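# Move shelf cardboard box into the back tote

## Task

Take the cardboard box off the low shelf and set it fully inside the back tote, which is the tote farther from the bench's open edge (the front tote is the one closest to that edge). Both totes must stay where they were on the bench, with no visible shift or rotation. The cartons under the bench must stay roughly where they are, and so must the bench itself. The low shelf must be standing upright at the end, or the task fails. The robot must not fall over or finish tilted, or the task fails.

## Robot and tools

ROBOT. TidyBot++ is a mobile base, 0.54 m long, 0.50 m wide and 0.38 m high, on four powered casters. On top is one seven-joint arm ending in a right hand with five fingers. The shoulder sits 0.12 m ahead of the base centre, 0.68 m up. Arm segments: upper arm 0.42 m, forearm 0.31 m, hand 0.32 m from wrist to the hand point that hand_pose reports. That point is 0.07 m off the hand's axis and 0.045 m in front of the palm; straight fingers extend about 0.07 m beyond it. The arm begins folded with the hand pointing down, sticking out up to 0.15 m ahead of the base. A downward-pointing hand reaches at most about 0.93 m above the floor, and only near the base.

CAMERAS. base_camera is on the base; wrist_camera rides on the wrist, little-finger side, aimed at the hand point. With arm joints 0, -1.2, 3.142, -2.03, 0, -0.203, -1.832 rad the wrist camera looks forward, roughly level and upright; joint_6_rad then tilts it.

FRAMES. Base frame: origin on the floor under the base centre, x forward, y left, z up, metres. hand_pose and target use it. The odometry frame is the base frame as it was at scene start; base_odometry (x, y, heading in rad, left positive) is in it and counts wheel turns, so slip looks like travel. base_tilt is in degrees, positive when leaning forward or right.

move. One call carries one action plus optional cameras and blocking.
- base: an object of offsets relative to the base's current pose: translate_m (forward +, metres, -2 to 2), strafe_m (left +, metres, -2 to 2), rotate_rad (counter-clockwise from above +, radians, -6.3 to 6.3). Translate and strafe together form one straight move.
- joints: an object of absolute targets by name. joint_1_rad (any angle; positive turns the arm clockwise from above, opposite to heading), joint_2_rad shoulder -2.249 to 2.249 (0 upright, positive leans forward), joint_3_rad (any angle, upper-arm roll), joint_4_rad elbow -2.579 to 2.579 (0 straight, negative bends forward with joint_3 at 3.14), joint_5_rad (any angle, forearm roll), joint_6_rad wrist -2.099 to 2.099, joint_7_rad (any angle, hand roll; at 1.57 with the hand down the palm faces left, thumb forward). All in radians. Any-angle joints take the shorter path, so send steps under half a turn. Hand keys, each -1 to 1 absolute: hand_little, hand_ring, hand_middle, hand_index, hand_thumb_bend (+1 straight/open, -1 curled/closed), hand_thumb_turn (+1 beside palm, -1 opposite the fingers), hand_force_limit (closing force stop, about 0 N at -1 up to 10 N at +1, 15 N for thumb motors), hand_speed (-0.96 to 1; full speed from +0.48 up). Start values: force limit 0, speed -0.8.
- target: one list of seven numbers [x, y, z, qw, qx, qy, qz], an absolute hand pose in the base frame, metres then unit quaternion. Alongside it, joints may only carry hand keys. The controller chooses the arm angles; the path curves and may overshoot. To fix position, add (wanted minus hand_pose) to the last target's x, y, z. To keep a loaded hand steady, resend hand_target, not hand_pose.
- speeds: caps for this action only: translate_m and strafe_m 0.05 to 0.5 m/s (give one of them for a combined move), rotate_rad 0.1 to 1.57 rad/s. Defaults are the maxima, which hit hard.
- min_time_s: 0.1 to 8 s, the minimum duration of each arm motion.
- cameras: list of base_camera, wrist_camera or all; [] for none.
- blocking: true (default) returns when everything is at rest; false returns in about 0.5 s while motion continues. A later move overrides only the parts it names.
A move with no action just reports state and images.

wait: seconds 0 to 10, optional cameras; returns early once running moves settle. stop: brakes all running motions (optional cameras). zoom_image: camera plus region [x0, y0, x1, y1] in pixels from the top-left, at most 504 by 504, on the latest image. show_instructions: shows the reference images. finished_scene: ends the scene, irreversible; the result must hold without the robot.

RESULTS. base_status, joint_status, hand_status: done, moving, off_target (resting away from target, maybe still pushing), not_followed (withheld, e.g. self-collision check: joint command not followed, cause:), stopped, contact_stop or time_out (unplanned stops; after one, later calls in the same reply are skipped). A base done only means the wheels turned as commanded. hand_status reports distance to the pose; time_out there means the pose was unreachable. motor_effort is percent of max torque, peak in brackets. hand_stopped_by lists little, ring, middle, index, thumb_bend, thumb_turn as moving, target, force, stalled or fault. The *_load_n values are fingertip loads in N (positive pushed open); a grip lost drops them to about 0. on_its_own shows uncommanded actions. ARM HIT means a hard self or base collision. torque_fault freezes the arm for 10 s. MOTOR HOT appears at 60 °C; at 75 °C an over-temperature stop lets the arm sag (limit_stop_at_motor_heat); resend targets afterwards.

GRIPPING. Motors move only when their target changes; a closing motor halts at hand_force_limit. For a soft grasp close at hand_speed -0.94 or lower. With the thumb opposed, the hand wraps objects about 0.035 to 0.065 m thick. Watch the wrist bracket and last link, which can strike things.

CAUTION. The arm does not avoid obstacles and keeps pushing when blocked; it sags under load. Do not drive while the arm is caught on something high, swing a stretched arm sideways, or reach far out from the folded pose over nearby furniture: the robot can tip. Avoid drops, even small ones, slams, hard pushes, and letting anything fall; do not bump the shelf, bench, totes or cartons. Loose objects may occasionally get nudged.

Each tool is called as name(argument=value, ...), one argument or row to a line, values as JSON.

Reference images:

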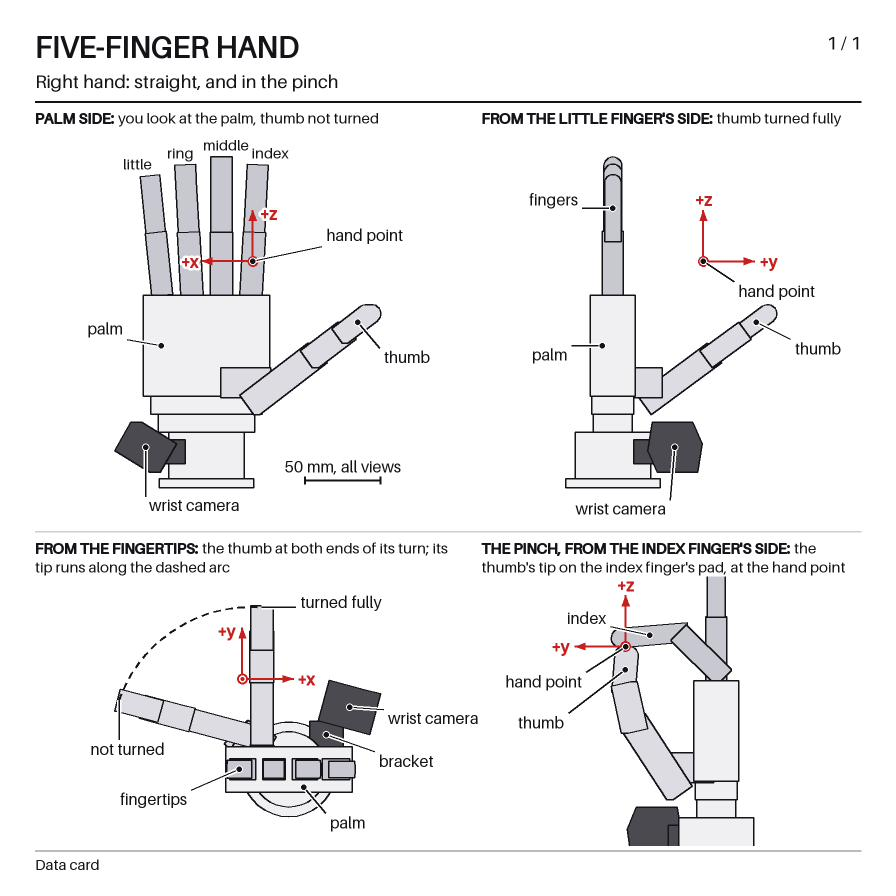

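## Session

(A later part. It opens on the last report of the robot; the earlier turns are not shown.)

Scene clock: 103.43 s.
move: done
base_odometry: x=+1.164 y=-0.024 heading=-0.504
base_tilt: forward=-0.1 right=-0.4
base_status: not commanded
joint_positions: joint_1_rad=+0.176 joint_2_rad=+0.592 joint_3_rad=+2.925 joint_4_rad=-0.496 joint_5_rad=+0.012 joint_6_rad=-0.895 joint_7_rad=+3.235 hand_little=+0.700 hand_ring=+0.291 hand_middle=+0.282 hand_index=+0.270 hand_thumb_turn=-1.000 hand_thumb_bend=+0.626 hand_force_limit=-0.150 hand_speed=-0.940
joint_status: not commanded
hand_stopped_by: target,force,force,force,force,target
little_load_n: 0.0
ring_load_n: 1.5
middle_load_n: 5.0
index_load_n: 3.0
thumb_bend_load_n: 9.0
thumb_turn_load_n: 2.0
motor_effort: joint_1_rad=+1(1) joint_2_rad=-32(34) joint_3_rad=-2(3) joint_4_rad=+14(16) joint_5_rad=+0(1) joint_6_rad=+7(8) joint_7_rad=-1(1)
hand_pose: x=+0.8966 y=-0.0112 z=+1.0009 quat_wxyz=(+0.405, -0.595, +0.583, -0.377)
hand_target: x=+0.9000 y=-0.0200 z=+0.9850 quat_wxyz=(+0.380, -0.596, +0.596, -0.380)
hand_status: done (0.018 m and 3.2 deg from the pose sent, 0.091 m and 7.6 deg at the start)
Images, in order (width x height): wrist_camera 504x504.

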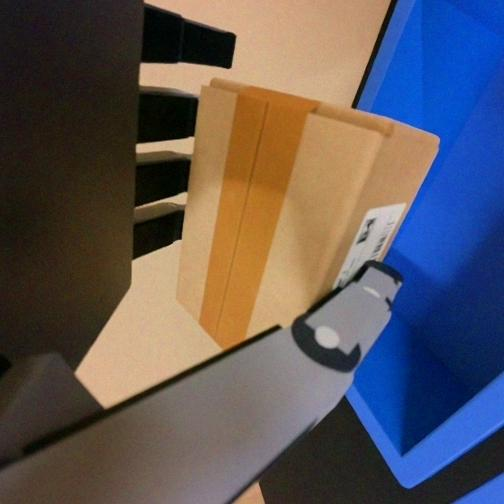

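move(
  joints={"hand_little":0.3,"hand_speed":-0.9},
  target=[0.933, -0.018, 0.935, 0.38, -0.5963, 0.5963, -0.38],
  min_time_s=1.5,
  cameras=["wrist_camera"],
)

zoom_image(
  camera="wrist_camera",
  region=[130, 0, 504, 374],
)

Scene clock: 106.70 s.
move: done
base_odometry: x=+1.164 y=-0.024 heading=-0.504
base_tilt: forward=-0.1 right=-0.4
base_status: not commanded
joint_positions: joint_1_rad=+0.176 joint_2_rad=+0.636 joint_3_rad=+2.906 joint_4_rad=-0.545 joint_5_rad=+0.068 joint_6_rad=-0.855 joint_7_rad=+3.221 hand_little=+0.300 hand_ring=+0.291 hand_middle=+0.282 hand_index=+0.270 hand_thumb_turn=-1.000 hand_thumb_bend=+0.626 hand_force_limit=-0.150 hand_speed=-0.900
joint_status: all done
hand_stopped_by: target,force,force,force,force,target
little_load_n: 0.0
ring_load_n: 1.5
middle_load_n: 5.0
index_load_n: 3.5
thumb_bend_load_n: 9.0
thumb_turn_load_n: 2.5
motor_effort: joint_1_rad=+1(1) joint_2_rad=-34(35) joint_3_rad=-3(3) joint_4_rad=+15(15) joint_5_rad=+0(1) joint_6_rad=+7(8) joint_7_rad=+0(1)
hand_pose: x=+0.9146 y=-0.0172 z=+0.9488 quat_wxyz=(+0.380, -0.606, +0.594, -0.369)
hand_target: x=+0.9330 y=-0.0180 z=+0.9350 quat_wxyz=(+0.380, -0.596, +0.596, -0.380)
hand_status: done (0.023 m and 1.7 deg from the pose sent, 0.076 m and 3.2 deg at the start)
Images, in order (width x height): wrist_camera 504x504.

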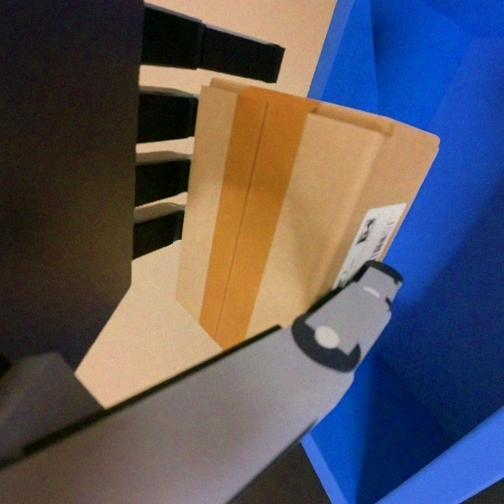

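Scaled by 1.348.

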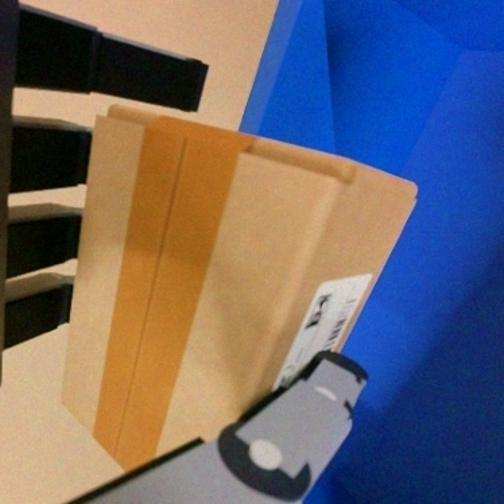

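move(
  target=[0.943, -0.012, 0.872, 0.3642, -0.6061, 0.6061, -0.3642],
  min_time_s=1.5,
  cameras=["wrist_camera"],
)

zoom_image(
  camera="wrist_camera",
  region=[130, 0, 504, 374],
)

Scene clock: 109.47 s.
move: done
base_odometry: x=+1.164 y=-0.024 heading=-0.504
base_tilt: forward=-0.1 right=-0.4
base_status: not commanded
joint_positions: joint_1_rad=+0.176 joint_2_rad=+0.661 joint_3_rad=+2.865 joint_4_rad=-0.667 joint_5_rad=+0.138 joint_6_rad=-0.767 joint_7_rad=+3.174 hand_little=+0.300 hand_ring=+0.291 hand_middle=+0.282 hand_index=+0.270 hand_thumb_turn=-1.000 hand_thumb_bend=+0.626 hand_force_limit=-0.150 hand_speed=-0.900
joint_status: not commanded
hand_stopped_by: target,force,force,force,force,target
little_load_n: 0.0
ring_load_n: 1.5
middle_load_n: 5.0
index_load_n: 3.0
thumb_bend_load_n: 9.0
thumb_turn_load_n: 2.0
motor_effort: joint_1_rad=+1(1) joint_2_rad=-35(36) joint_3_rad=-3(3) joint_4_rad=+15(16) joint_5_rad=+0(1) joint_6_rad=+7(8) joint_7_rad=+0(1)
hand_pose: x=+0.9260 y=-0.0052 z=+0.8869 quat_wxyz=(+0.365, -0.616, +0.603, -0.351)
hand_target: x=+0.9430 y=-0.0120 z=+0.8720 quat_wxyz=(+0.364, -0.606, +0.606, -0.364)
hand_status: done (0.024 m and 1.9 deg from the pose sent, 0.082 m and 2.4 deg at the start)
Images, in order (width x height): wrist_camera 504x504.

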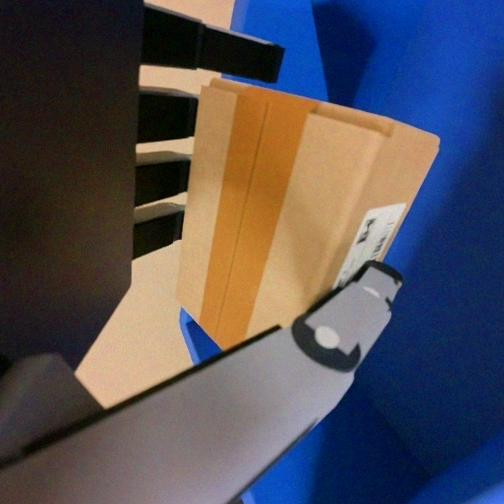

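Scaled by 1.348.

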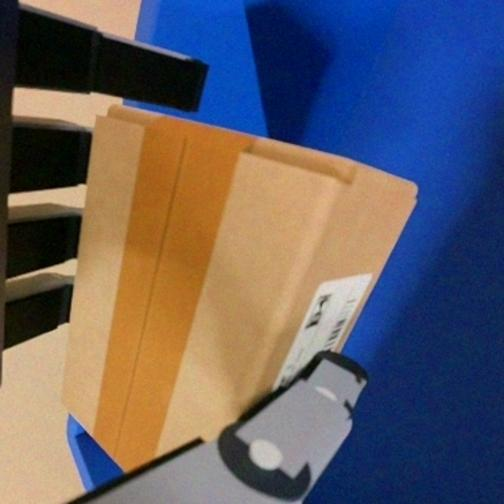

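move(
  target=[0.948, -0.012, 0.835, 0.3428, -0.6184, 0.6184, -0.3428],
  min_time_s=1.5,
  cameras=["wrist_camera"],
)

zoom_image(
  camera="wrist_camera",
  region=[130, 0, 504, 374],
)

Scene clock: 111.43 s.
move: done
base_odometry: x=+1.164 y=-0.024 heading=-0.504
base_tilt: forward=-0.1 right=-0.4
base_status: not commanded
joint_positions: joint_1_rad=+0.175 joint_2_rad=+0.716 joint_3_rad=+2.867 joint_4_rad=-0.659 joint_5_rad=+0.138 joint_6_rad=-0.766 joint_7_rad=+3.173 hand_little=+0.300 hand_ring=+0.291 hand_middle=+0.282 hand_index=+0.270 hand_thumb_turn=-1.000 hand_thumb_bend=+0.626 hand_force_limit=-0.150 hand_speed=-0.900
joint_status: not commanded
hand_stopped_by: target,force,force,force,force,target
little_load_n: 0.0
ring_load_n: 2.0
middle_load_n: 5.0
index_load_n: 3.5
thumb_bend_load_n: 9.0
thumb_turn_load_n: 2.0
motor_effort: joint_1_rad=+1(1) joint_2_rad=-36(37) joint_3_rad=-3(4) joint_4_rad=+15(16) joint_5_rad=+0(1) joint_6_rad=+7(8) joint_7_rad=+0(2)
hand_pose: x=+0.9372 y=-0.0086 z=+0.8469 quat_wxyz=(+0.353, -0.622, +0.614, -0.335)
hand_target: x=+0.9480 y=-0.0120 z=+0.8350 quat_wxyz=(+0.343, -0.618, +0.618, -0.343)
hand_status: done (0.016 m and 1.6 deg from the pose sent, 0.057 m and 3.2 deg at the start)
Images, in order (width x height): wrist_camera 504x504.

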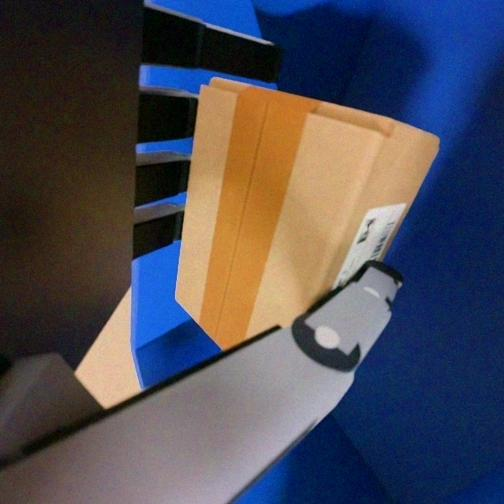

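Scaled by 1.348.

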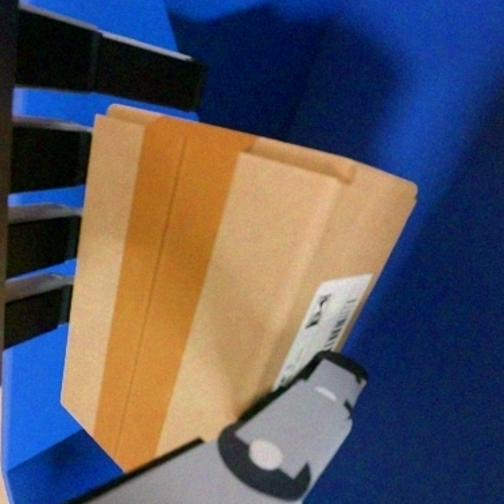

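move(
  target=[0.943, -0.012, 0.818, 0.3214, -0.6299, 0.6299, -0.3214],
  min_time_s=1.5,
  cameras=["wrist_camera"],
)

zoom_image(
  camera="wrist_camera",
  region=[130, 0, 504, 374],
)

Scene clock: 113.40 s.
move: done
base_odometry: x=+1.164 y=-0.024 heading=-0.504
base_tilt: forward=-0.1 right=-0.4
base_status: not commanded
joint_positions: joint_1_rad=+0.154 joint_2_rad=+0.754 joint_3_rad=+2.908 joint_4_rad=-0.580 joint_5_rad=+0.138 joint_6_rad=-0.831 joint_7_rad=+3.173 hand_little=+0.300 hand_ring=+0.291 hand_middle=+0.282 hand_index=+0.270 hand_thumb_turn=-1.000 hand_thumb_bend=+0.626 hand_force_limit=-0.150 hand_speed=-0.900
joint_status: not commanded
hand_stopped_by: target,force,force,force,force,target
little_load_n: 0.0
ring_load_n: 1.5
middle_load_n: 5.0
index_load_n: 3.5
thumb_bend_load_n: 9.0
thumb_turn_load_n: 2.0
motor_effort: joint_1_rad=+1(1) joint_2_rad=-37(38) joint_3_rad=-3(4) joint_4_rad=+15(16) joint_5_rad=+0(1) joint_6_rad=+7(8) joint_7_rad=+0(1)
hand_pose: x=+0.9420 y=-0.0188 z=+0.8401 quat_wxyz=(+0.335, -0.623, +0.622, -0.335)
hand_target: x=+0.9430 y=-0.0120 z=+0.8180 quat_wxyz=(+0.321, -0.630, +0.630, -0.321)
hand_status: done (0.023 m and 2.5 deg from the pose sent, 0.030 m and 4.4 deg at the start)
Images, in order (width x height): wrist_camera 504x504.

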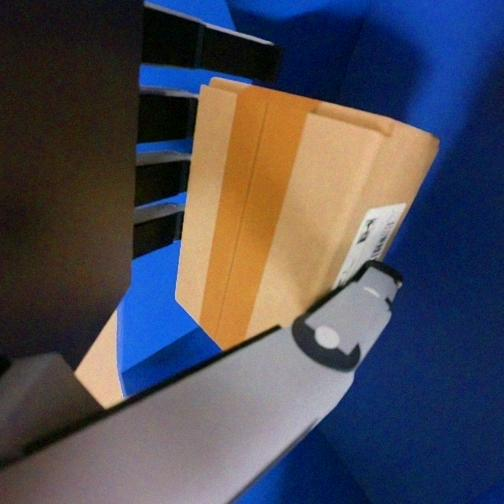

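Scaled by 1.348.

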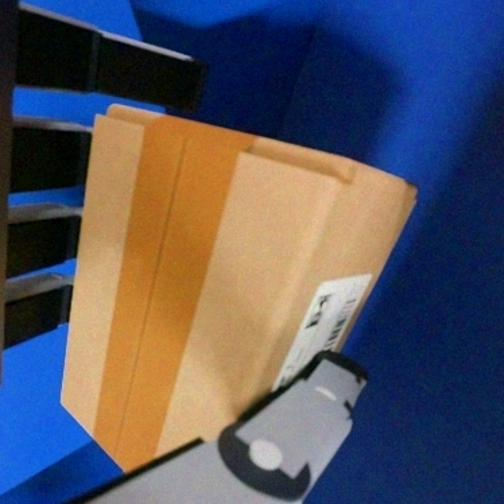

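move(
  target=[0.934, -0.005, 0.803, 0.3214, -0.6299, 0.6299, -0.3214],
  min_time_s=1.5,
  cameras=["wrist_camera"],
)

zoom_image(
  camera="wrist_camera",
  region=[130, 0, 504, 374],
)

Scene clock: 115.40 s.
move: done
base_odometry: x=+1.164 y=-0.024 heading=-0.504
base_tilt: forward=-0.1 right=-0.4
base_status: not commanded
joint_positions: joint_1_rad=+0.154 joint_2_rad=+0.750 joint_3_rad=+2.893 joint_4_rad=-0.660 joint_5_rad=+0.147 joint_6_rad=-0.811 joint_7_rad=+3.165 hand_little=+0.300 hand_ring=+0.291 hand_middle=+0.282 hand_index=+0.270 hand_thumb_turn=-1.000 hand_thumb_bend=+0.626 hand_force_limit=-0.150 hand_speed=-0.900
joint_status: not commanded
hand_stopped_by: target,force,force,force,force,target
little_load_n: 0.0
ring_load_n: 1.5
middle_load_n: 5.5
index_load_n: 3.0
thumb_bend_load_n: 9.0
thumb_turn_load_n: 2.0
motor_effort: joint_1_rad=+0(1) joint_2_rad=-32(37) joint_3_rad=-4(4) joint_4_rad=+12(15) joint_5_rad=+0(1) joint_6_rad=+4(7) joint_7_rad=+0(1)
hand_pose: x=+0.9325 y=-0.0071 z=+0.8063 quat_wxyz=(+0.322, -0.636, +0.627, -0.314)
hand_target: x=+0.9340 y=-0.0050 z=+0.8030 quat_wxyz=(+0.321, -0.630, +0.630, -0.321)
hand_status: done (0.004 m and 1.2 deg from the pose sent, 0.040 m and 2.5 deg at the start)
Images, in order (width x height): wrist_camera 504x504.

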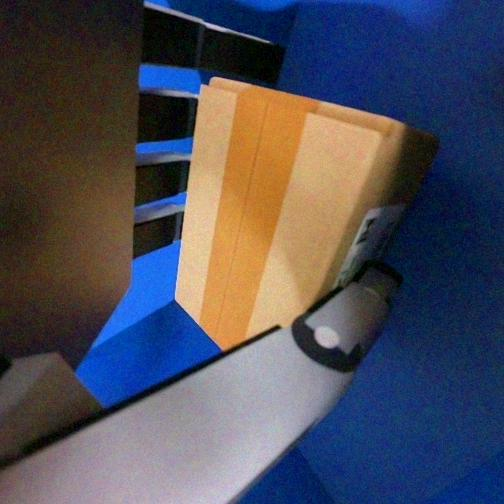

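Scaled by 1.348.

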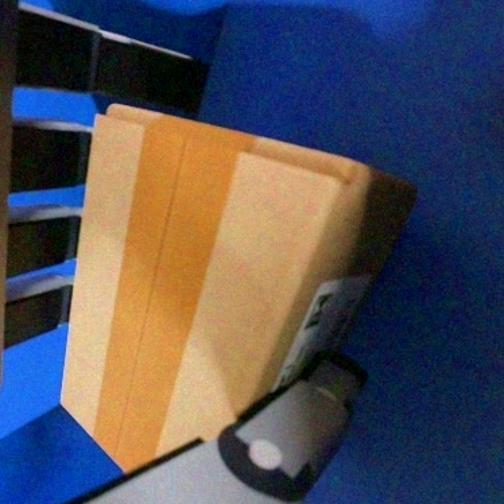

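move(
  target=[0.931, -0.005, 0.796, 0.3044, -0.6382, 0.6382, -0.3044],
  min_time_s=1.5,
  cameras=["wrist_camera"],
)

zoom_image(
  camera="wrist_camera",
  region=[130, 0, 504, 374],
)

Scene clock: 117.40 s.
move: done
base_odometry: x=+1.164 y=-0.024 heading=-0.504
base_tilt: forward=-0.1 right=-0.4
base_status: not commanded
joint_positions: joint_1_rad=+0.147 joint_2_rad=+0.750 joint_3_rad=+2.905 joint_4_rad=-0.626 joint_5_rad=+0.147 joint_6_rad=-0.846 joint_7_rad=+3.165 hand_little=+0.300 hand_ring=+0.291 hand_middle=+0.282 hand_index=+0.270 hand_thumb_turn=-1.000 hand_thumb_bend=+0.626 hand_force_limit=-0.150 hand_speed=-0.900
joint_status: not commanded
hand_stopped_by: target,force,force,force,force,target
little_load_n: 0.0
ring_load_n: 2.0
middle_load_n: 5.5
index_load_n: 3.0
thumb_bend_load_n: 9.0
thumb_turn_load_n: 2.0
motor_effort: joint_1_rad=+1(1) joint_2_rad=-37(38) joint_3_rad=-3(4) joint_4_rad=+15(15) joint_5_rad=+1(1) joint_6_rad=+6(7) joint_7_rad=+0(2)
hand_pose: x=+0.9306 y=-0.0098 z=+0.8150 quat_wxyz=(+0.318, -0.636, +0.628, -0.316)
hand_target: x=+0.9310 y=-0.0050 z=+0.7960 quat_wxyz=(+0.304, -0.638, +0.638, -0.304)
hand_status: done (0.020 m and 2.4 deg from the pose sent, 0.011 m and 2.7 deg at the start)
Images, in order (width x height): wrist_camera 504x504.

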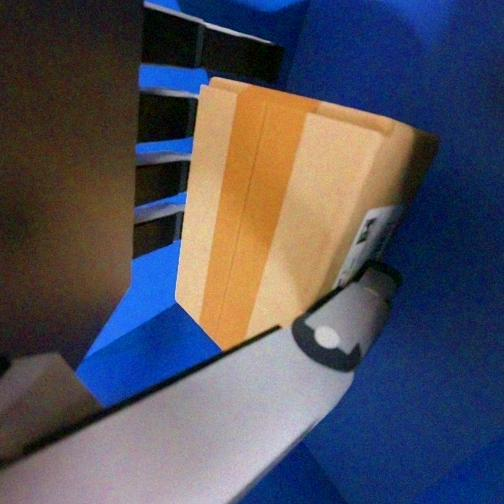

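Scaled by 1.348.

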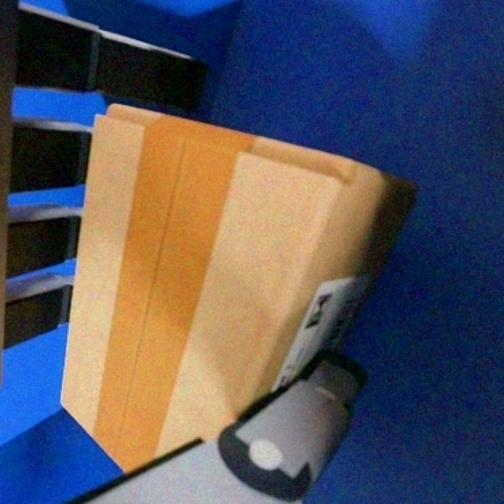

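move(
  target=[0.931, -0.005, 0.782, 0.3100, -0.6355, 0.6355, -0.3100],
  min_time_s=1.5,
  cameras=["wrist_camera"],
)

zoom_image(
  camera="wrist_camera",
  region=[130, 0, 504, 374],
)

Scene clock: 119.33 s.
move: done
base_odometry: x=+1.164 y=-0.024 heading=-0.504
base_tilt: forward=-0.1 right=-0.4
base_status: not commanded
joint_positions: joint_1_rad=+0.147 joint_2_rad=+0.748 joint_3_rad=+2.893 joint_4_rad=-0.663 joint_5_rad=+0.155 joint_6_rad=-0.813 joint_7_rad=+3.164 hand_little=+0.300 hand_ring=+0.291 hand_middle=+0.282 hand_index=+0.270 hand_thumb_turn=-1.000 hand_thumb_bend=+0.626 hand_force_limit=-0.150 hand_speed=-0.900
joint_status: not commanded
hand_stopped_by: target,force,force,force,force,target
little_load_n: 0.0
ring_load_n: 1.5
middle_load_n: 5.0
index_load_n: 3.0
thumb_bend_load_n: 9.0
thumb_turn_load_n: 2.5
motor_effort: joint_1_rad=-1(1) joint_2_rad=-29(37) joint_3_rad=-3(4) joint_4_rad=+10(16) joint_5_rad=-2(2) joint_6_rad=+4(7) joint_7_rad=-1(2)
hand_pose: x=+0.9313 y=-0.0028 z=+0.8054 quat_wxyz=(+0.320, -0.640, +0.624, -0.314)
hand_target: x=+0.9310 y=-0.0050 z=+0.7820 quat_wxyz=(+0.310, -0.636, +0.636, -0.310)
hand_status: done (0.023 m and 1.9 deg from the pose sent, 0.033 m and 1.5 deg at the start)
Images, in order (width x height): wrist_camera 504x504.

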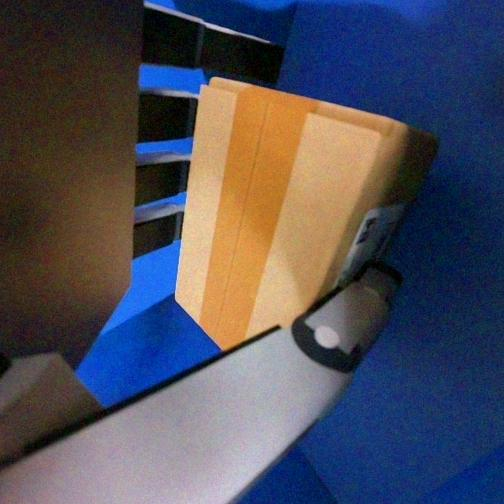

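Scaled by 1.348.

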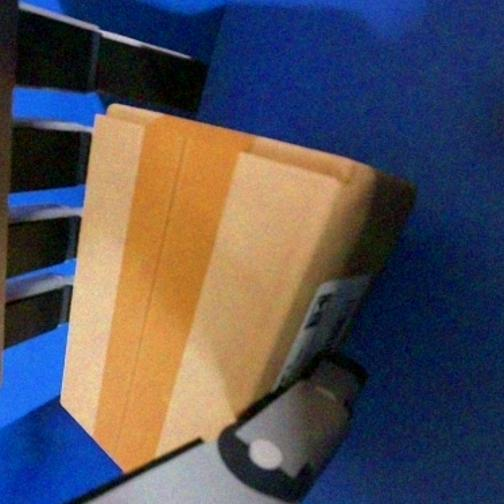

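move(
  target=[0.924, -0.005, 0.790, 0.2876, -0.6459, 0.6459, -0.2876],
  min_time_s=1.5,
  cameras=["wrist_camera"],
)

zoom_image(
  camera="wrist_camera",
  region=[130, 0, 504, 374],
)

Scene clock: 121.50 s.
move: done
base_odometry: x=+1.164 y=-0.024 heading=-0.504
base_tilt: forward=-0.1 right=-0.4
base_status: not commanded
joint_positions: joint_1_rad=+0.130 joint_2_rad=+0.776 joint_3_rad=+2.940 joint_4_rad=-0.549 joint_5_rad=+0.155 joint_6_rad=-0.941 joint_7_rad=+3.164 hand_little=+0.300 hand_ring=+0.291 hand_middle=+0.282 hand_index=+0.270 hand_thumb_turn=-1.000 hand_thumb_bend=+0.626 hand_force_limit=-0.150 hand_speed=-0.900
joint_status: not commanded
hand_stopped_by: target,force,force,force,force,target
little_load_n: 0.0
ring_load_n: 1.5
middle_load_n: 5.0
index_load_n: 3.0
thumb_bend_load_n: 9.0
thumb_turn_load_n: 2.0
motor_effort: joint_1_rad=+1(1) joint_2_rad=-38(38) joint_3_rad=-2(4) joint_4_rad=+15(15) joint_5_rad=+1(2) joint_6_rad=+7(7) joint_7_rad=+0(1)
hand_pose: x=+0.9248 y=-0.0214 z=+0.8111 quat_wxyz=(+0.292, -0.640, +0.639, -0.312)
hand_target: x=+0.9240 y=-0.0050 z=+0.7900 quat_wxyz=(+0.288, -0.646, +0.646, -0.288)
hand_status: done (0.027 m and 3.1 deg from the pose sent, 0.017 m and 5.5 deg at the start)
Images, in order (width x height): wrist_camera 504x504.

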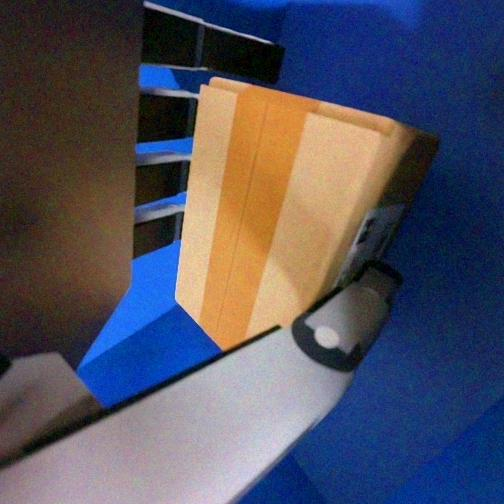

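Scaled by 1.348.

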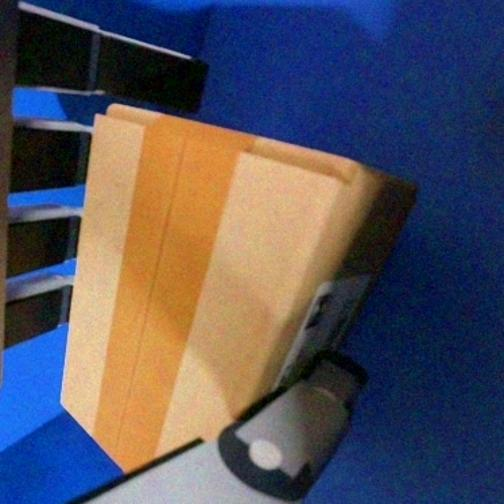

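move(
  target=[0.922, 0.0, 0.778, 0.2820, -0.6485, 0.6485, -0.2820],
  min_time_s=1.5,
  cameras=["wrist_camera"],
)

zoom_image(
  camera="wrist_camera",
  region=[130, 0, 504, 374],
)

Scene clock: 123.50 s.
move: done
base_odometry: x=+1.164 y=-0.024 heading=-0.504
base_tilt: forward=-0.1 right=-0.4
base_status: not commanded
joint_positions: joint_1_rad=+0.125 joint_2_rad=+0.777 joint_3_rad=+2.940 joint_4_rad=-0.549 joint_5_rad=+0.155 joint_6_rad=-0.941 joint_7_rad=+3.164 hand_little=+0.300 hand_ring=+0.291 hand_middle=+0.282 hand_index=+0.270 hand_thumb_turn=-1.000 hand_thumb_bend=+0.626 hand_force_limit=-0.150 hand_speed=-0.900
joint_status: not commanded
hand_stopped_by: target,force,force,force,force,target
little_load_n: 0.0
ring_load_n: 2.0
middle_load_n: 5.0
index_load_n: 3.0
thumb_bend_load_n: 9.0
thumb_turn_load_n: 2.0
motor_effort: joint_1_rad=+1(1) joint_2_rad=-38(38) joint_3_rad=-2(3) joint_4_rad=+15(15) joint_5_rad=+0(1) joint_6_rad=+6(7) joint_7_rad=+1(1)
hand_pose: x=+0.9248 y=-0.0173 z=+0.8106 quat_wxyz=(+0.293, -0.642, +0.637, -0.311)
hand_target: x=+0.9220 y=+0.0000 z=+0.7780 quat_wxyz=(+0.282, -0.648, +0.648, -0.282)
hand_status: done (0.037 m and 3.9 deg from the pose sent, 0.039 m and 3.9 deg at the start)
Images, in order (width x height): wrist_camera 504x504.

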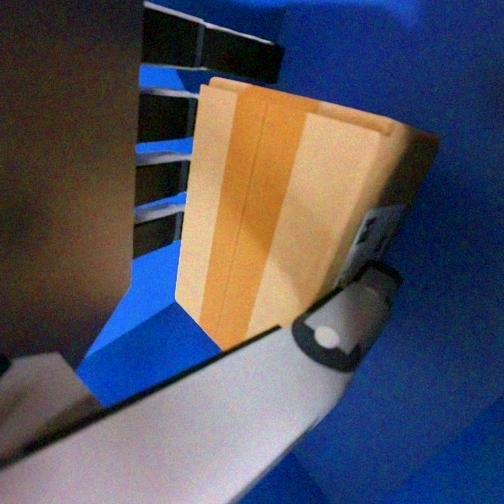

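Scaled by 1.348.

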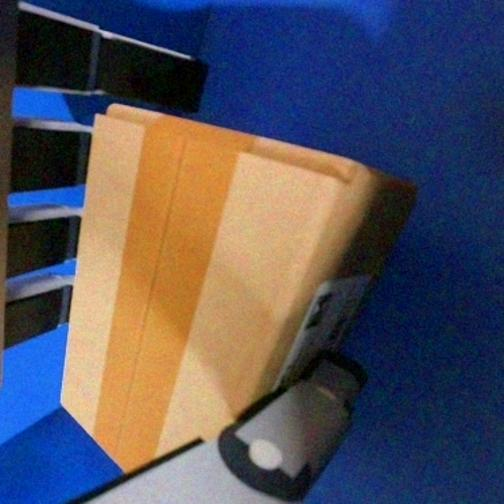

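move(
  target=[0.922, 0.004, 0.764, 0.2820, -0.6485, 0.6485, -0.2820],
  min_time_s=1.0,
  cameras=["wrist_camera"],
)

Scene clock: 125.00 s.
move: done
base_odometry: x=+1.164 y=-0.024 heading=-0.504
base_tilt: forward=-0.1 right=-0.4
base_status: not commanded
joint_positions: joint_1_rad=+0.125 joint_2_rad=+0.776 joint_3_rad=+2.940 joint_4_rad=-0.573 joint_5_rad=+0.155 joint_6_rad=-0.935 joint_7_rad=+3.164 hand_little=+0.300 hand_ring=+0.291 hand_middle=+0.282 hand_index=+0.270 hand_thumb_turn=-1.000 hand_thumb_bend=+0.626 hand_force_limit=-0.150 hand_speed=-0.900
joint_status: not commanded
hand_stopped_by: target,force,force,force,force,target
little_load_n: 0.0
ring_load_n: 2.0
middle_load_n: 5.0
index_load_n: 3.0
thumb_bend_load_n: 8.5
thumb_turn_load_n: 2.0
motor_effort: joint_1_rad=+0(1) joint_2_rad=-29(38) joint_3_rad=-3(3) joint_4_rad=+9(15) joint_5_rad=-1(1) joint_6_rad=+2(7) joint_7_rad=-1(2)
hand_pose: x=+0.9220 y=-0.0156 z=+0.7997 quat_wxyz=(+0.288, -0.646, +0.638, -0.305)
hand_target: x=+0.9220 y=+0.0040 z=+0.7640 quat_wxyz=(+0.282, -0.648, +0.648, -0.282)
hand_status: done (0.041 m and 3.0 deg from the pose sent, 0.051 m and 3.9 deg at the start)
Images, in order (width x height): wrist_camera 504x504.

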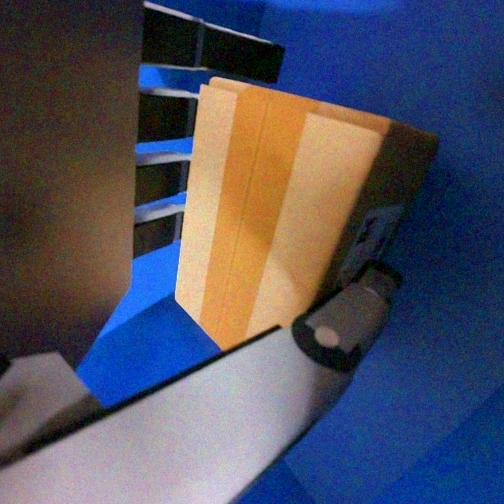

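move(
  target=[0.923, 0.004, 0.780, 0.2820, -0.6485, 0.6485, -0.2820],
  min_time_s=0.8,
  cameras=[],
)

move(
  joints={"hand_speed":-0.95,"hand_index":0.36,"hand_middle":0.37,"hand_ring":0.38,"hand_little":0.38},
  cameras=["wrist_camera"],
)

zoom_image(
  camera="wrist_camera",
  region=[130, 0, 504, 374],
)

Scene clock: 126.43 s.
move: done
base_odometry: x=+1.164 y=-0.024 heading=-0.504
base_tilt: forward=-0.1 right=-0.4
base_status: not commanded
joint_positions: joint_1_rad=+0.114 joint_2_rad=+0.784 joint_3_rad=+2.948 joint_4_rad=-0.552 joint_5_rad=+0.155 joint_6_rad=-0.952 joint_7_rad=+3.164 hand_little=+0.300 hand_ring=+0.291 hand_middle=+0.282 hand_index=+0.270 hand_thumb_turn=-1.000 hand_thumb_bend=+0.626 hand_force_limit=-0.150 hand_speed=-0.900
joint_status: not commanded
hand_stopped_by: target,force,force,force,force,target
little_load_n: 0.0
ring_load_n: 1.5
middle_load_n: 5.0
index_load_n: 3.0
thumb_bend_load_n: 9.0
thumb_turn_load_n: 2.0
motor_effort: joint_1_rad=+1(1) joint_2_rad=-37(37) joint_3_rad=-2(3) joint_4_rad=+14(15) joint_5_rad=+1(1) joint_6_rad=+6(6) joint_7_rad=+0(1)
hand_pose: x=+0.9226 y=-0.0118 z=+0.7999 quat_wxyz=(+0.285, -0.648, +0.638, -0.304)
hand_target: x=+0.9230 y=+0.0040 z=+0.7800 quat_wxyz=(+0.282, -0.648, +0.648, -0.282)
hand_status: done (0.025 m and 2.8 deg from the pose sent, 0.028 m and 3.0 deg at the start)

Scene clock: 127.57 s.
move: done
base_odometry: x=+1.164 y=-0.024 heading=-0.504
base_tilt: forward=-0.1 right=-0.4
base_status: not commanded
joint_positions: joint_1_rad=+0.114 joint_2_rad=+0.784 joint_3_rad=+2.948 joint_4_rad=-0.551 joint_5_rad=+0.155 joint_6_rad=-0.952 joint_7_rad=+3.164 hand_little=+0.380 hand_ring=+0.380 hand_middle=+0.370 hand_index=+0.360 hand_thumb_turn=-1.000 hand_thumb_bend=+0.624 hand_force_limit=-0.150 hand_speed=-0.950
joint_status: all done
hand_stopped_by: target,target,target,target,force,target
little_load_n: 0.0
ring_load_n: 0.0
middle_load_n: 0.0
index_load_n: 0.0
thumb_bend_load_n: 0.5
thumb_turn_load_n: 0.0
motor_effort: joint_1_rad=+1(1) joint_2_rad=-37(37) joint_3_rad=-3(3) joint_4_rad=+14(15) joint_5_rad=+0(1) joint_6_rad=+6(6) joint_7_rad=+0(1)
hand_pose: x=+0.9229 y=-0.0119 z=+0.8005 quat_wxyz=(+0.286, -0.647, +0.638, -0.305)
hand_target: x=+0.9230 y=+0.0040 z=+0.7800 quat_wxyz=(+0.282, -0.648, +0.648, -0.282)
hand_status: not commanded
Images, in order (width x height): wrist_camera 504x504.

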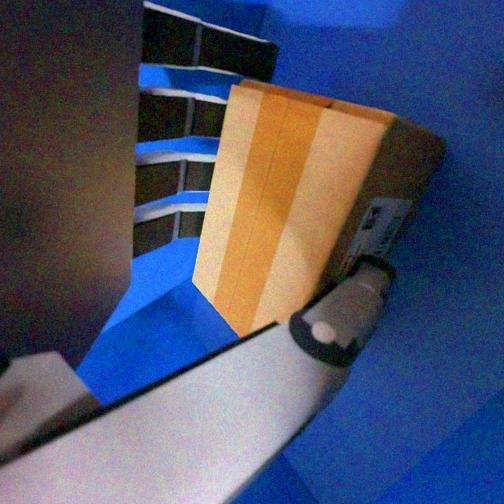

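Scaled by 1.348.

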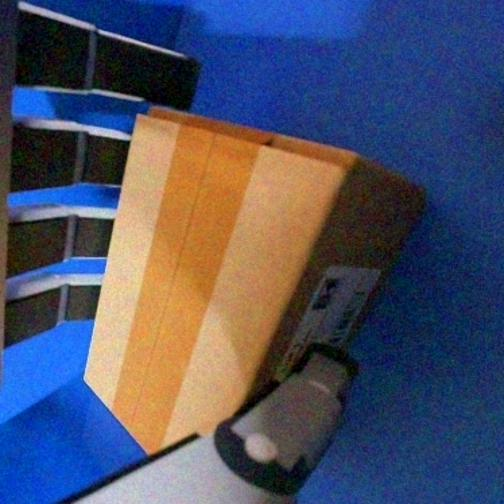

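move(
  joints={"hand_speed":-0.5,"hand_thumb_bend":0.9},
  cameras=[],
)

move(
  target=[0.930, 0.0, 0.825, 0.3214, -0.6299, 0.6299, -0.3214],
  min_time_s=1.2,
  cameras=["wrist_camera"],
)

Scene clock: 128.67 s.
move: done
base_odometry: x=+1.164 y=-0.024 heading=-0.504
base_tilt: forward=-0.1 right=-0.4
base_status: not commanded
joint_positions: joint_1_rad=+0.114 joint_2_rad=+0.784 joint_3_rad=+2.948 joint_4_rad=-0.551 joint_5_rad=+0.155 joint_6_rad=-0.952 joint_7_rad=+3.164 hand_little=+0.380 hand_ring=+0.380 hand_middle=+0.370 hand_index=+0.360 hand_thumb_turn=-1.000 hand_thumb_bend=+0.900 hand_force_limit=-0.150 hand_speed=-0.500
joint_status: all done
hand_stopped_by: target,target,target,target,target,target
little_load_n: 0.0
ring_load_n: 0.0
middle_load_n: 0.0
index_load_n: 0.0
thumb_bend_load_n: 0.0
thumb_turn_load_n: 0.0
motor_effort: joint_1_rad=+1(1) joint_2_rad=-36(37) joint_3_rad=-2(3) joint_4_rad=+14(14) joint_5_rad=+1(1) joint_6_rad=+6(6) joint_7_rad=+1(1)
hand_pose: x=+0.9229 y=-0.0119 z=+0.8005 quat_wxyz=(+0.286, -0.647, +0.638, -0.305)
hand_target: x=+0.9230 y=+0.0040 z=+0.7800 quat_wxyz=(+0.282, -0.648, +0.648, -0.282)
hand_status: not commanded

Scene clock: 130.17 s.
move: done
base_odometry: x=+1.164 y=-0.024 heading=-0.504
base_tilt: forward=-0.1 right=-0.4
base_status: not commanded
joint_positions: joint_1_rad=+0.114 joint_2_rad=+0.768 joint_3_rad=+2.922 joint_4_rad=-0.602 joint_5_rad=+0.155 joint_6_rad=-0.890 joint_7_rad=+3.164 hand_little=+0.380 hand_ring=+0.380 hand_middle=+0.370 hand_index=+0.360 hand_thumb_turn=-1.000 hand_thumb_bend=+0.900 hand_force_limit=-0.150 hand_speed=-0.500
joint_status: not commanded
hand_stopped_by: target,target,target,target,target,target
little_load_n: 0.0
ring_load_n: 0.0
middle_load_n: 0.0
index_load_n: 0.0
thumb_bend_load_n: 0.0
thumb_turn_load_n: 0.0
motor_effort: joint_1_rad=+0(1) joint_2_rad=-35(36) joint_3_rad=-3(3) joint_4_rad=+13(15) joint_5_rad=+0(1) joint_6_rad=+4(6) joint_7_rad=+0(1)
hand_pose: x=+0.9266 y=+0.0046 z=+0.8024 quat_wxyz=(+0.304, -0.649, +0.627, -0.306)
hand_target: x=+0.9300 y=+0.0000 z=+0.8250 quat_wxyz=(+0.321, -0.630, +0.630, -0.321)
hand_status: done (0.023 m and 3.5 deg from the pose sent, 0.028 m and 5.0 deg at the start)
Images, in order (width x height): wrist_camera 504x504.

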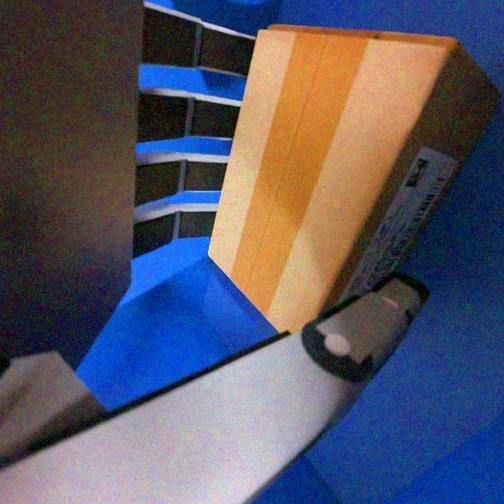

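move(
  target=[0.935, -0.005, 0.875, 0.3428, -0.6184, 0.6184, -0.3428],
  min_time_s=1.5,
  cameras=["wrist_camera"],
)

Scene clock: 132.03 s.
move: done
base_odometry: x=+1.164 y=-0.024 heading=-0.504
base_tilt: forward=-0.1 right=-0.4
base_status: not commanded
joint_positions: joint_1_rad=+0.114 joint_2_rad=+0.767 joint_3_rad=+2.922 joint_4_rad=-0.545 joint_5_rad=+0.155 joint_6_rad=-0.890 joint_7_rad=+3.164 hand_little=+0.380 hand_ring=+0.380 hand_middle=+0.370 hand_index=+0.360 hand_thumb_turn=-1.000 hand_thumb_bend=+0.900 hand_force_limit=-0.150 hand_speed=-0.500
joint_status: not commanded
hand_stopped_by: target,target,target,target,target,target
little_load_n: 0.5
ring_load_n: 0.0
middle_load_n: 0.0
index_load_n: 0.0
thumb_bend_load_n: 0.0
thumb_turn_load_n: 0.0
motor_effort: joint_1_rad=+1(1) joint_2_rad=-36(36) joint_3_rad=-2(3) joint_4_rad=+14(15) joint_5_rad=+1(1) joint_6_rad=+5(6) joint_7_rad=+0(1)
hand_pose: x=+0.9364 y=+0.0003 z=+0.8325 quat_wxyz=(+0.321, -0.637, +0.621, -0.325)
hand_target: x=+0.9350 y=-0.0050 z=+0.8750 quat_wxyz=(+0.343, -0.618, +0.618, -0.343)
hand_status: done (0.043 m and 3.9 deg from the pose sent, 0.074 m and 7.2 deg at the start)
Images, in order (width x height): wrist_camera 504x504.

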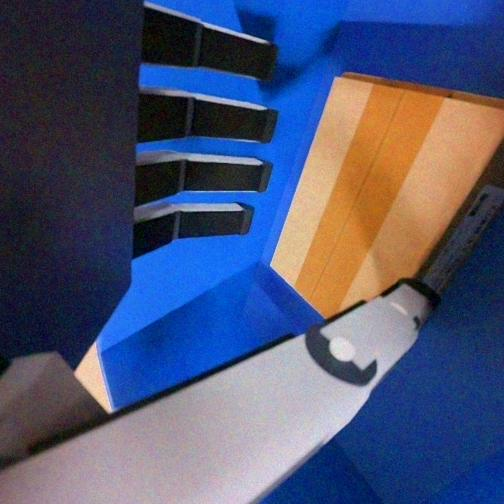

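move(
  target=[0.92, -0.01, 0.925, 0.3642, -0.6061, 0.6061, -0.3642],
  min_time_s=1.5,
  cameras=["wrist_camera"],
)

move(
  target=[0.90, -0.01, 1.0, 0.38, -0.5963, 0.5963, -0.38],
  min_time_s=1.5,
  cameras=["wrist_camera"],
)

Scene clock: 134.00 s.
move: done
base_odometry: x=+1.164 y=-0.024 heading=-0.504
base_tilt: forward=-0.1 right=-0.4
base_status: not commanded
joint_positions: joint_1_rad=+0.127 joint_2_rad=+0.691 joint_3_rad=+2.922 joint_4_rad=-0.545 joint_5_rad=+0.155 joint_6_rad=-0.890 joint_7_rad=+3.164 hand_little=+0.380 hand_ring=+0.380 hand_middle=+0.370 hand_index=+0.360 hand_thumb_turn=-1.000 hand_thumb_bend=+0.900 hand_force_limit=-0.150 hand_speed=-0.500
joint_status: not commanded
hand_stopped_by: target,target,target,target,target,target
little_load_n: 0.0
ring_load_n: 0.0
middle_load_n: 0.0
index_load_n: 0.0
thumb_bend_load_n: 0.0
thumb_turn_load_n: 0.0
motor_effort: joint_1_rad=+1(1) joint_2_rad=-34(37) joint_3_rad=-3(3) joint_4_rad=+14(14) joint_5_rad=+0(1) joint_6_rad=+6(7) joint_7_rad=+0(1)
hand_pose: x=+0.9226 y=-0.0092 z=+0.8938 quat_wxyz=(+0.339, -0.621, +0.612, -0.354)
hand_target: x=+0.9200 y=-0.0100 z=+0.9250 quat_wxyz=(+0.364, -0.606, +0.606, -0.364)
hand_status: done (0.031 m and 3.7 deg from the pose sent, 0.095 m and 7.8 deg at the start)
Images, in order (width x height): wrist_camera 504x504.

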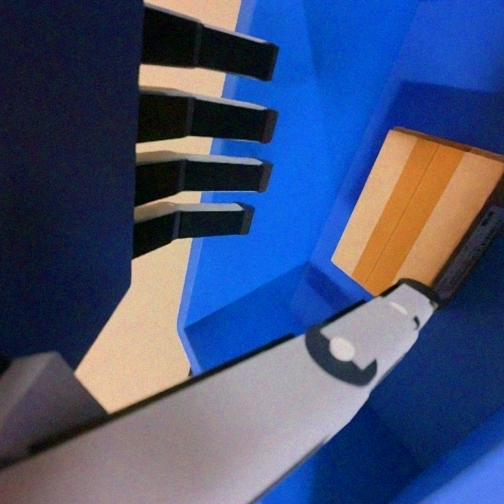

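Scene clock: 135.83 s.
move: done
base_odometry: x=+1.164 y=-0.024 heading=-0.504
base_tilt: forward=-0.1 right=-0.4
base_status: not commanded
joint_positions: joint_1_rad=+0.127 joint_2_rad=+0.687 joint_3_rad=+2.990 joint_4_rad=-0.353 joint_5_rad=+0.109 joint_6_rad=-0.981 joint_7_rad=+3.164 hand_little=+0.380 hand_ring=+0.380 hand_middle=+0.370 hand_index=+0.360 hand_thumb_turn=-1.000 hand_thumb_bend=+0.900 hand_force_limit=-0.150 hand_speed=-0.500
joint_status: not commanded
hand_stopped_by: target,target,target,target,target,target
little_load_n: 0.0
ring_load_n: 0.0
middle_load_n: 0.0
index_load_n: 0.0
thumb_bend_load_n: 0.0
thumb_turn_load_n: 0.0
motor_effort: joint_1_rad=+1(1) joint_2_rad=-33(36) joint_3_rad=-2(3) joint_4_rad=+13(15) joint_5_rad=+1(1) joint_6_rad=+6(7) joint_7_rad=+0(1)
hand_pose: x=+0.9181 y=-0.0377 z=+0.9737 quat_wxyz=(+0.361, -0.585, +0.612, -0.392)
hand_target: x=+0.9000 y=-0.0100 z=+1.0000 quat_wxyz=(+0.380, -0.596, +0.596, -0.380)
hand_status: done (0.042 m and 3.4 deg from the pose sent, 0.109 m and 6.5 deg at the start)
Images, in order (width x height): wrist_camera 504x504.

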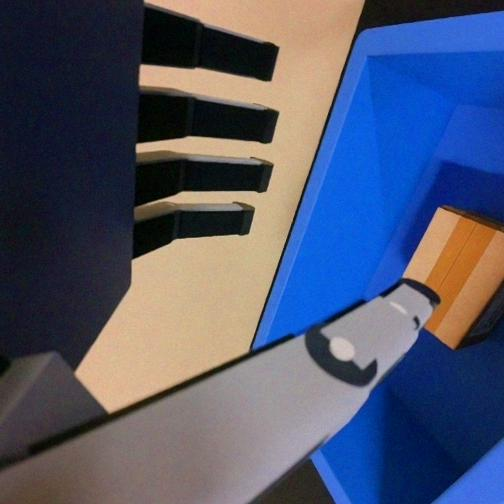

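move(
  target=[0.70, -0.02, 1.08, 0.3265, -0.6273, 0.6273, -0.3265],
  min_time_s=2,
  cameras=["wrist_camera"],
)

move(
  base={"translate_m":-0.2},
  speeds={"translate_m":0.2},
  cameras=["wrist_camera"],
)

Scene clock: 138.60 s.
move: done
base_odometry: x=+1.164 y=-0.024 heading=-0.504
base_tilt: forward=-0.1 right=-0.4
base_status: not commanded
joint_positions: joint_1_rad=+0.161 joint_2_rad=+0.398 joint_3_rad=+3.011 joint_4_rad=-0.342 joint_5_rad=+0.032 joint_6_rad=-1.443 joint_7_rad=+3.178 hand_little=+0.380 hand_ring=+0.380 hand_middle=+0.370 hand_index=+0.360 hand_thumb_turn=-1.000 hand_thumb_bend=+0.900 hand_force_limit=-0.150 hand_speed=-0.500
joint_status: not commanded
hand_stopped_by: target,target,target,target,target,target
little_load_n: 0.0
ring_load_n: 0.0
middle_load_n: 0.0
index_load_n: 0.0
thumb_bend_load_n: 0.0
thumb_turn_load_n: 0.0
motor_effort: joint_1_rad=+1(1) joint_2_rad=-23(35) joint_3_rad=-1(2) joint_4_rad=+11(14) joint_5_rad=+1(1) joint_6_rad=+5(7) joint_7_rad=+0(2)
hand_pose: x=+0.7196 y=-0.0245 z=+1.0691 quat_wxyz=(+0.319, -0.613, +0.641, -0.334)
hand_target: x=+0.7000 y=-0.0200 z=+1.0800 quat_wxyz=(+0.326, -0.627, +0.627, -0.326)
hand_status: done (0.023 m and 2.5 deg from the pose sent, 0.243 m and 9.9 deg at the start)
Images, in order (width x height): wrist_camera 504x504.

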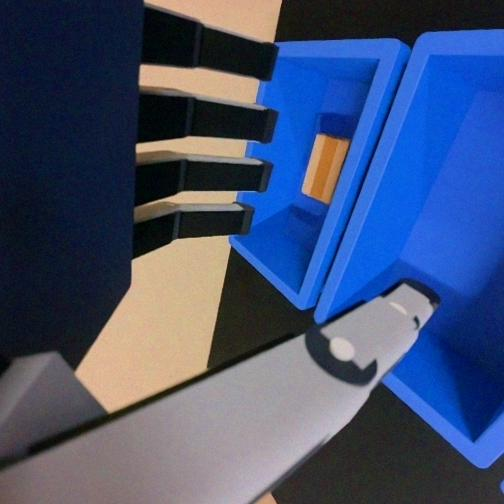

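Scene clock: 140.37 s.
move: done
base_odometry: x=+0.989 y=+0.072 heading=-0.503
base_tilt: forward=-0.1 right=-0.4
base_status: done
joint_positions: joint_1_rad=+0.164 joint_2_rad=+0.385 joint_3_rad=+3.012 joint_4_rad=-0.340 joint_5_rad=+0.030 joint_6_rad=-1.447 joint_7_rad=+3.178 hand_little=+0.380 hand_ring=+0.380 hand_middle=+0.370 hand_index=+0.360 hand_thumb_turn=-1.000 hand_thumb_bend=+0.900 hand_force_limit=-0.150 hand_speed=-0.500
joint_status: not commanded
hand_stopped_by: target,target,target,target,target,target
little_load_n: 0.0
ring_load_n: 0.0
middle_load_n: 0.0
index_load_n: 0.0
thumb_bend_load_n: 0.0
thumb_turn_load_n: 0.0
motor_effort: joint_1_rad=+1(1) joint_2_rad=-22(29) joint_3_rad=-1(2) joint_4_rad=+10(13) joint_5_rad=+0(1) joint_6_rad=+6(7) joint_7_rad=+0(1)
hand_pose: x=+0.7137 y=-0.0252 z=+1.0769 quat_wxyz=(+0.322, -0.611, +0.639, -0.338)
hand_target: x=+0.7000 y=-0.0200 z=+1.0800 quat_wxyz=(+0.326, -0.627, +0.627, -0.326)
hand_status: not commanded
Images, in order (width x height): wrist_camera 504x504.

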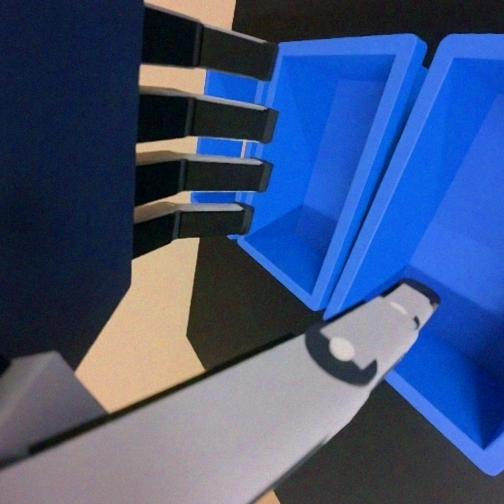

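finished_scene(
)

The scene is finished: the task was done.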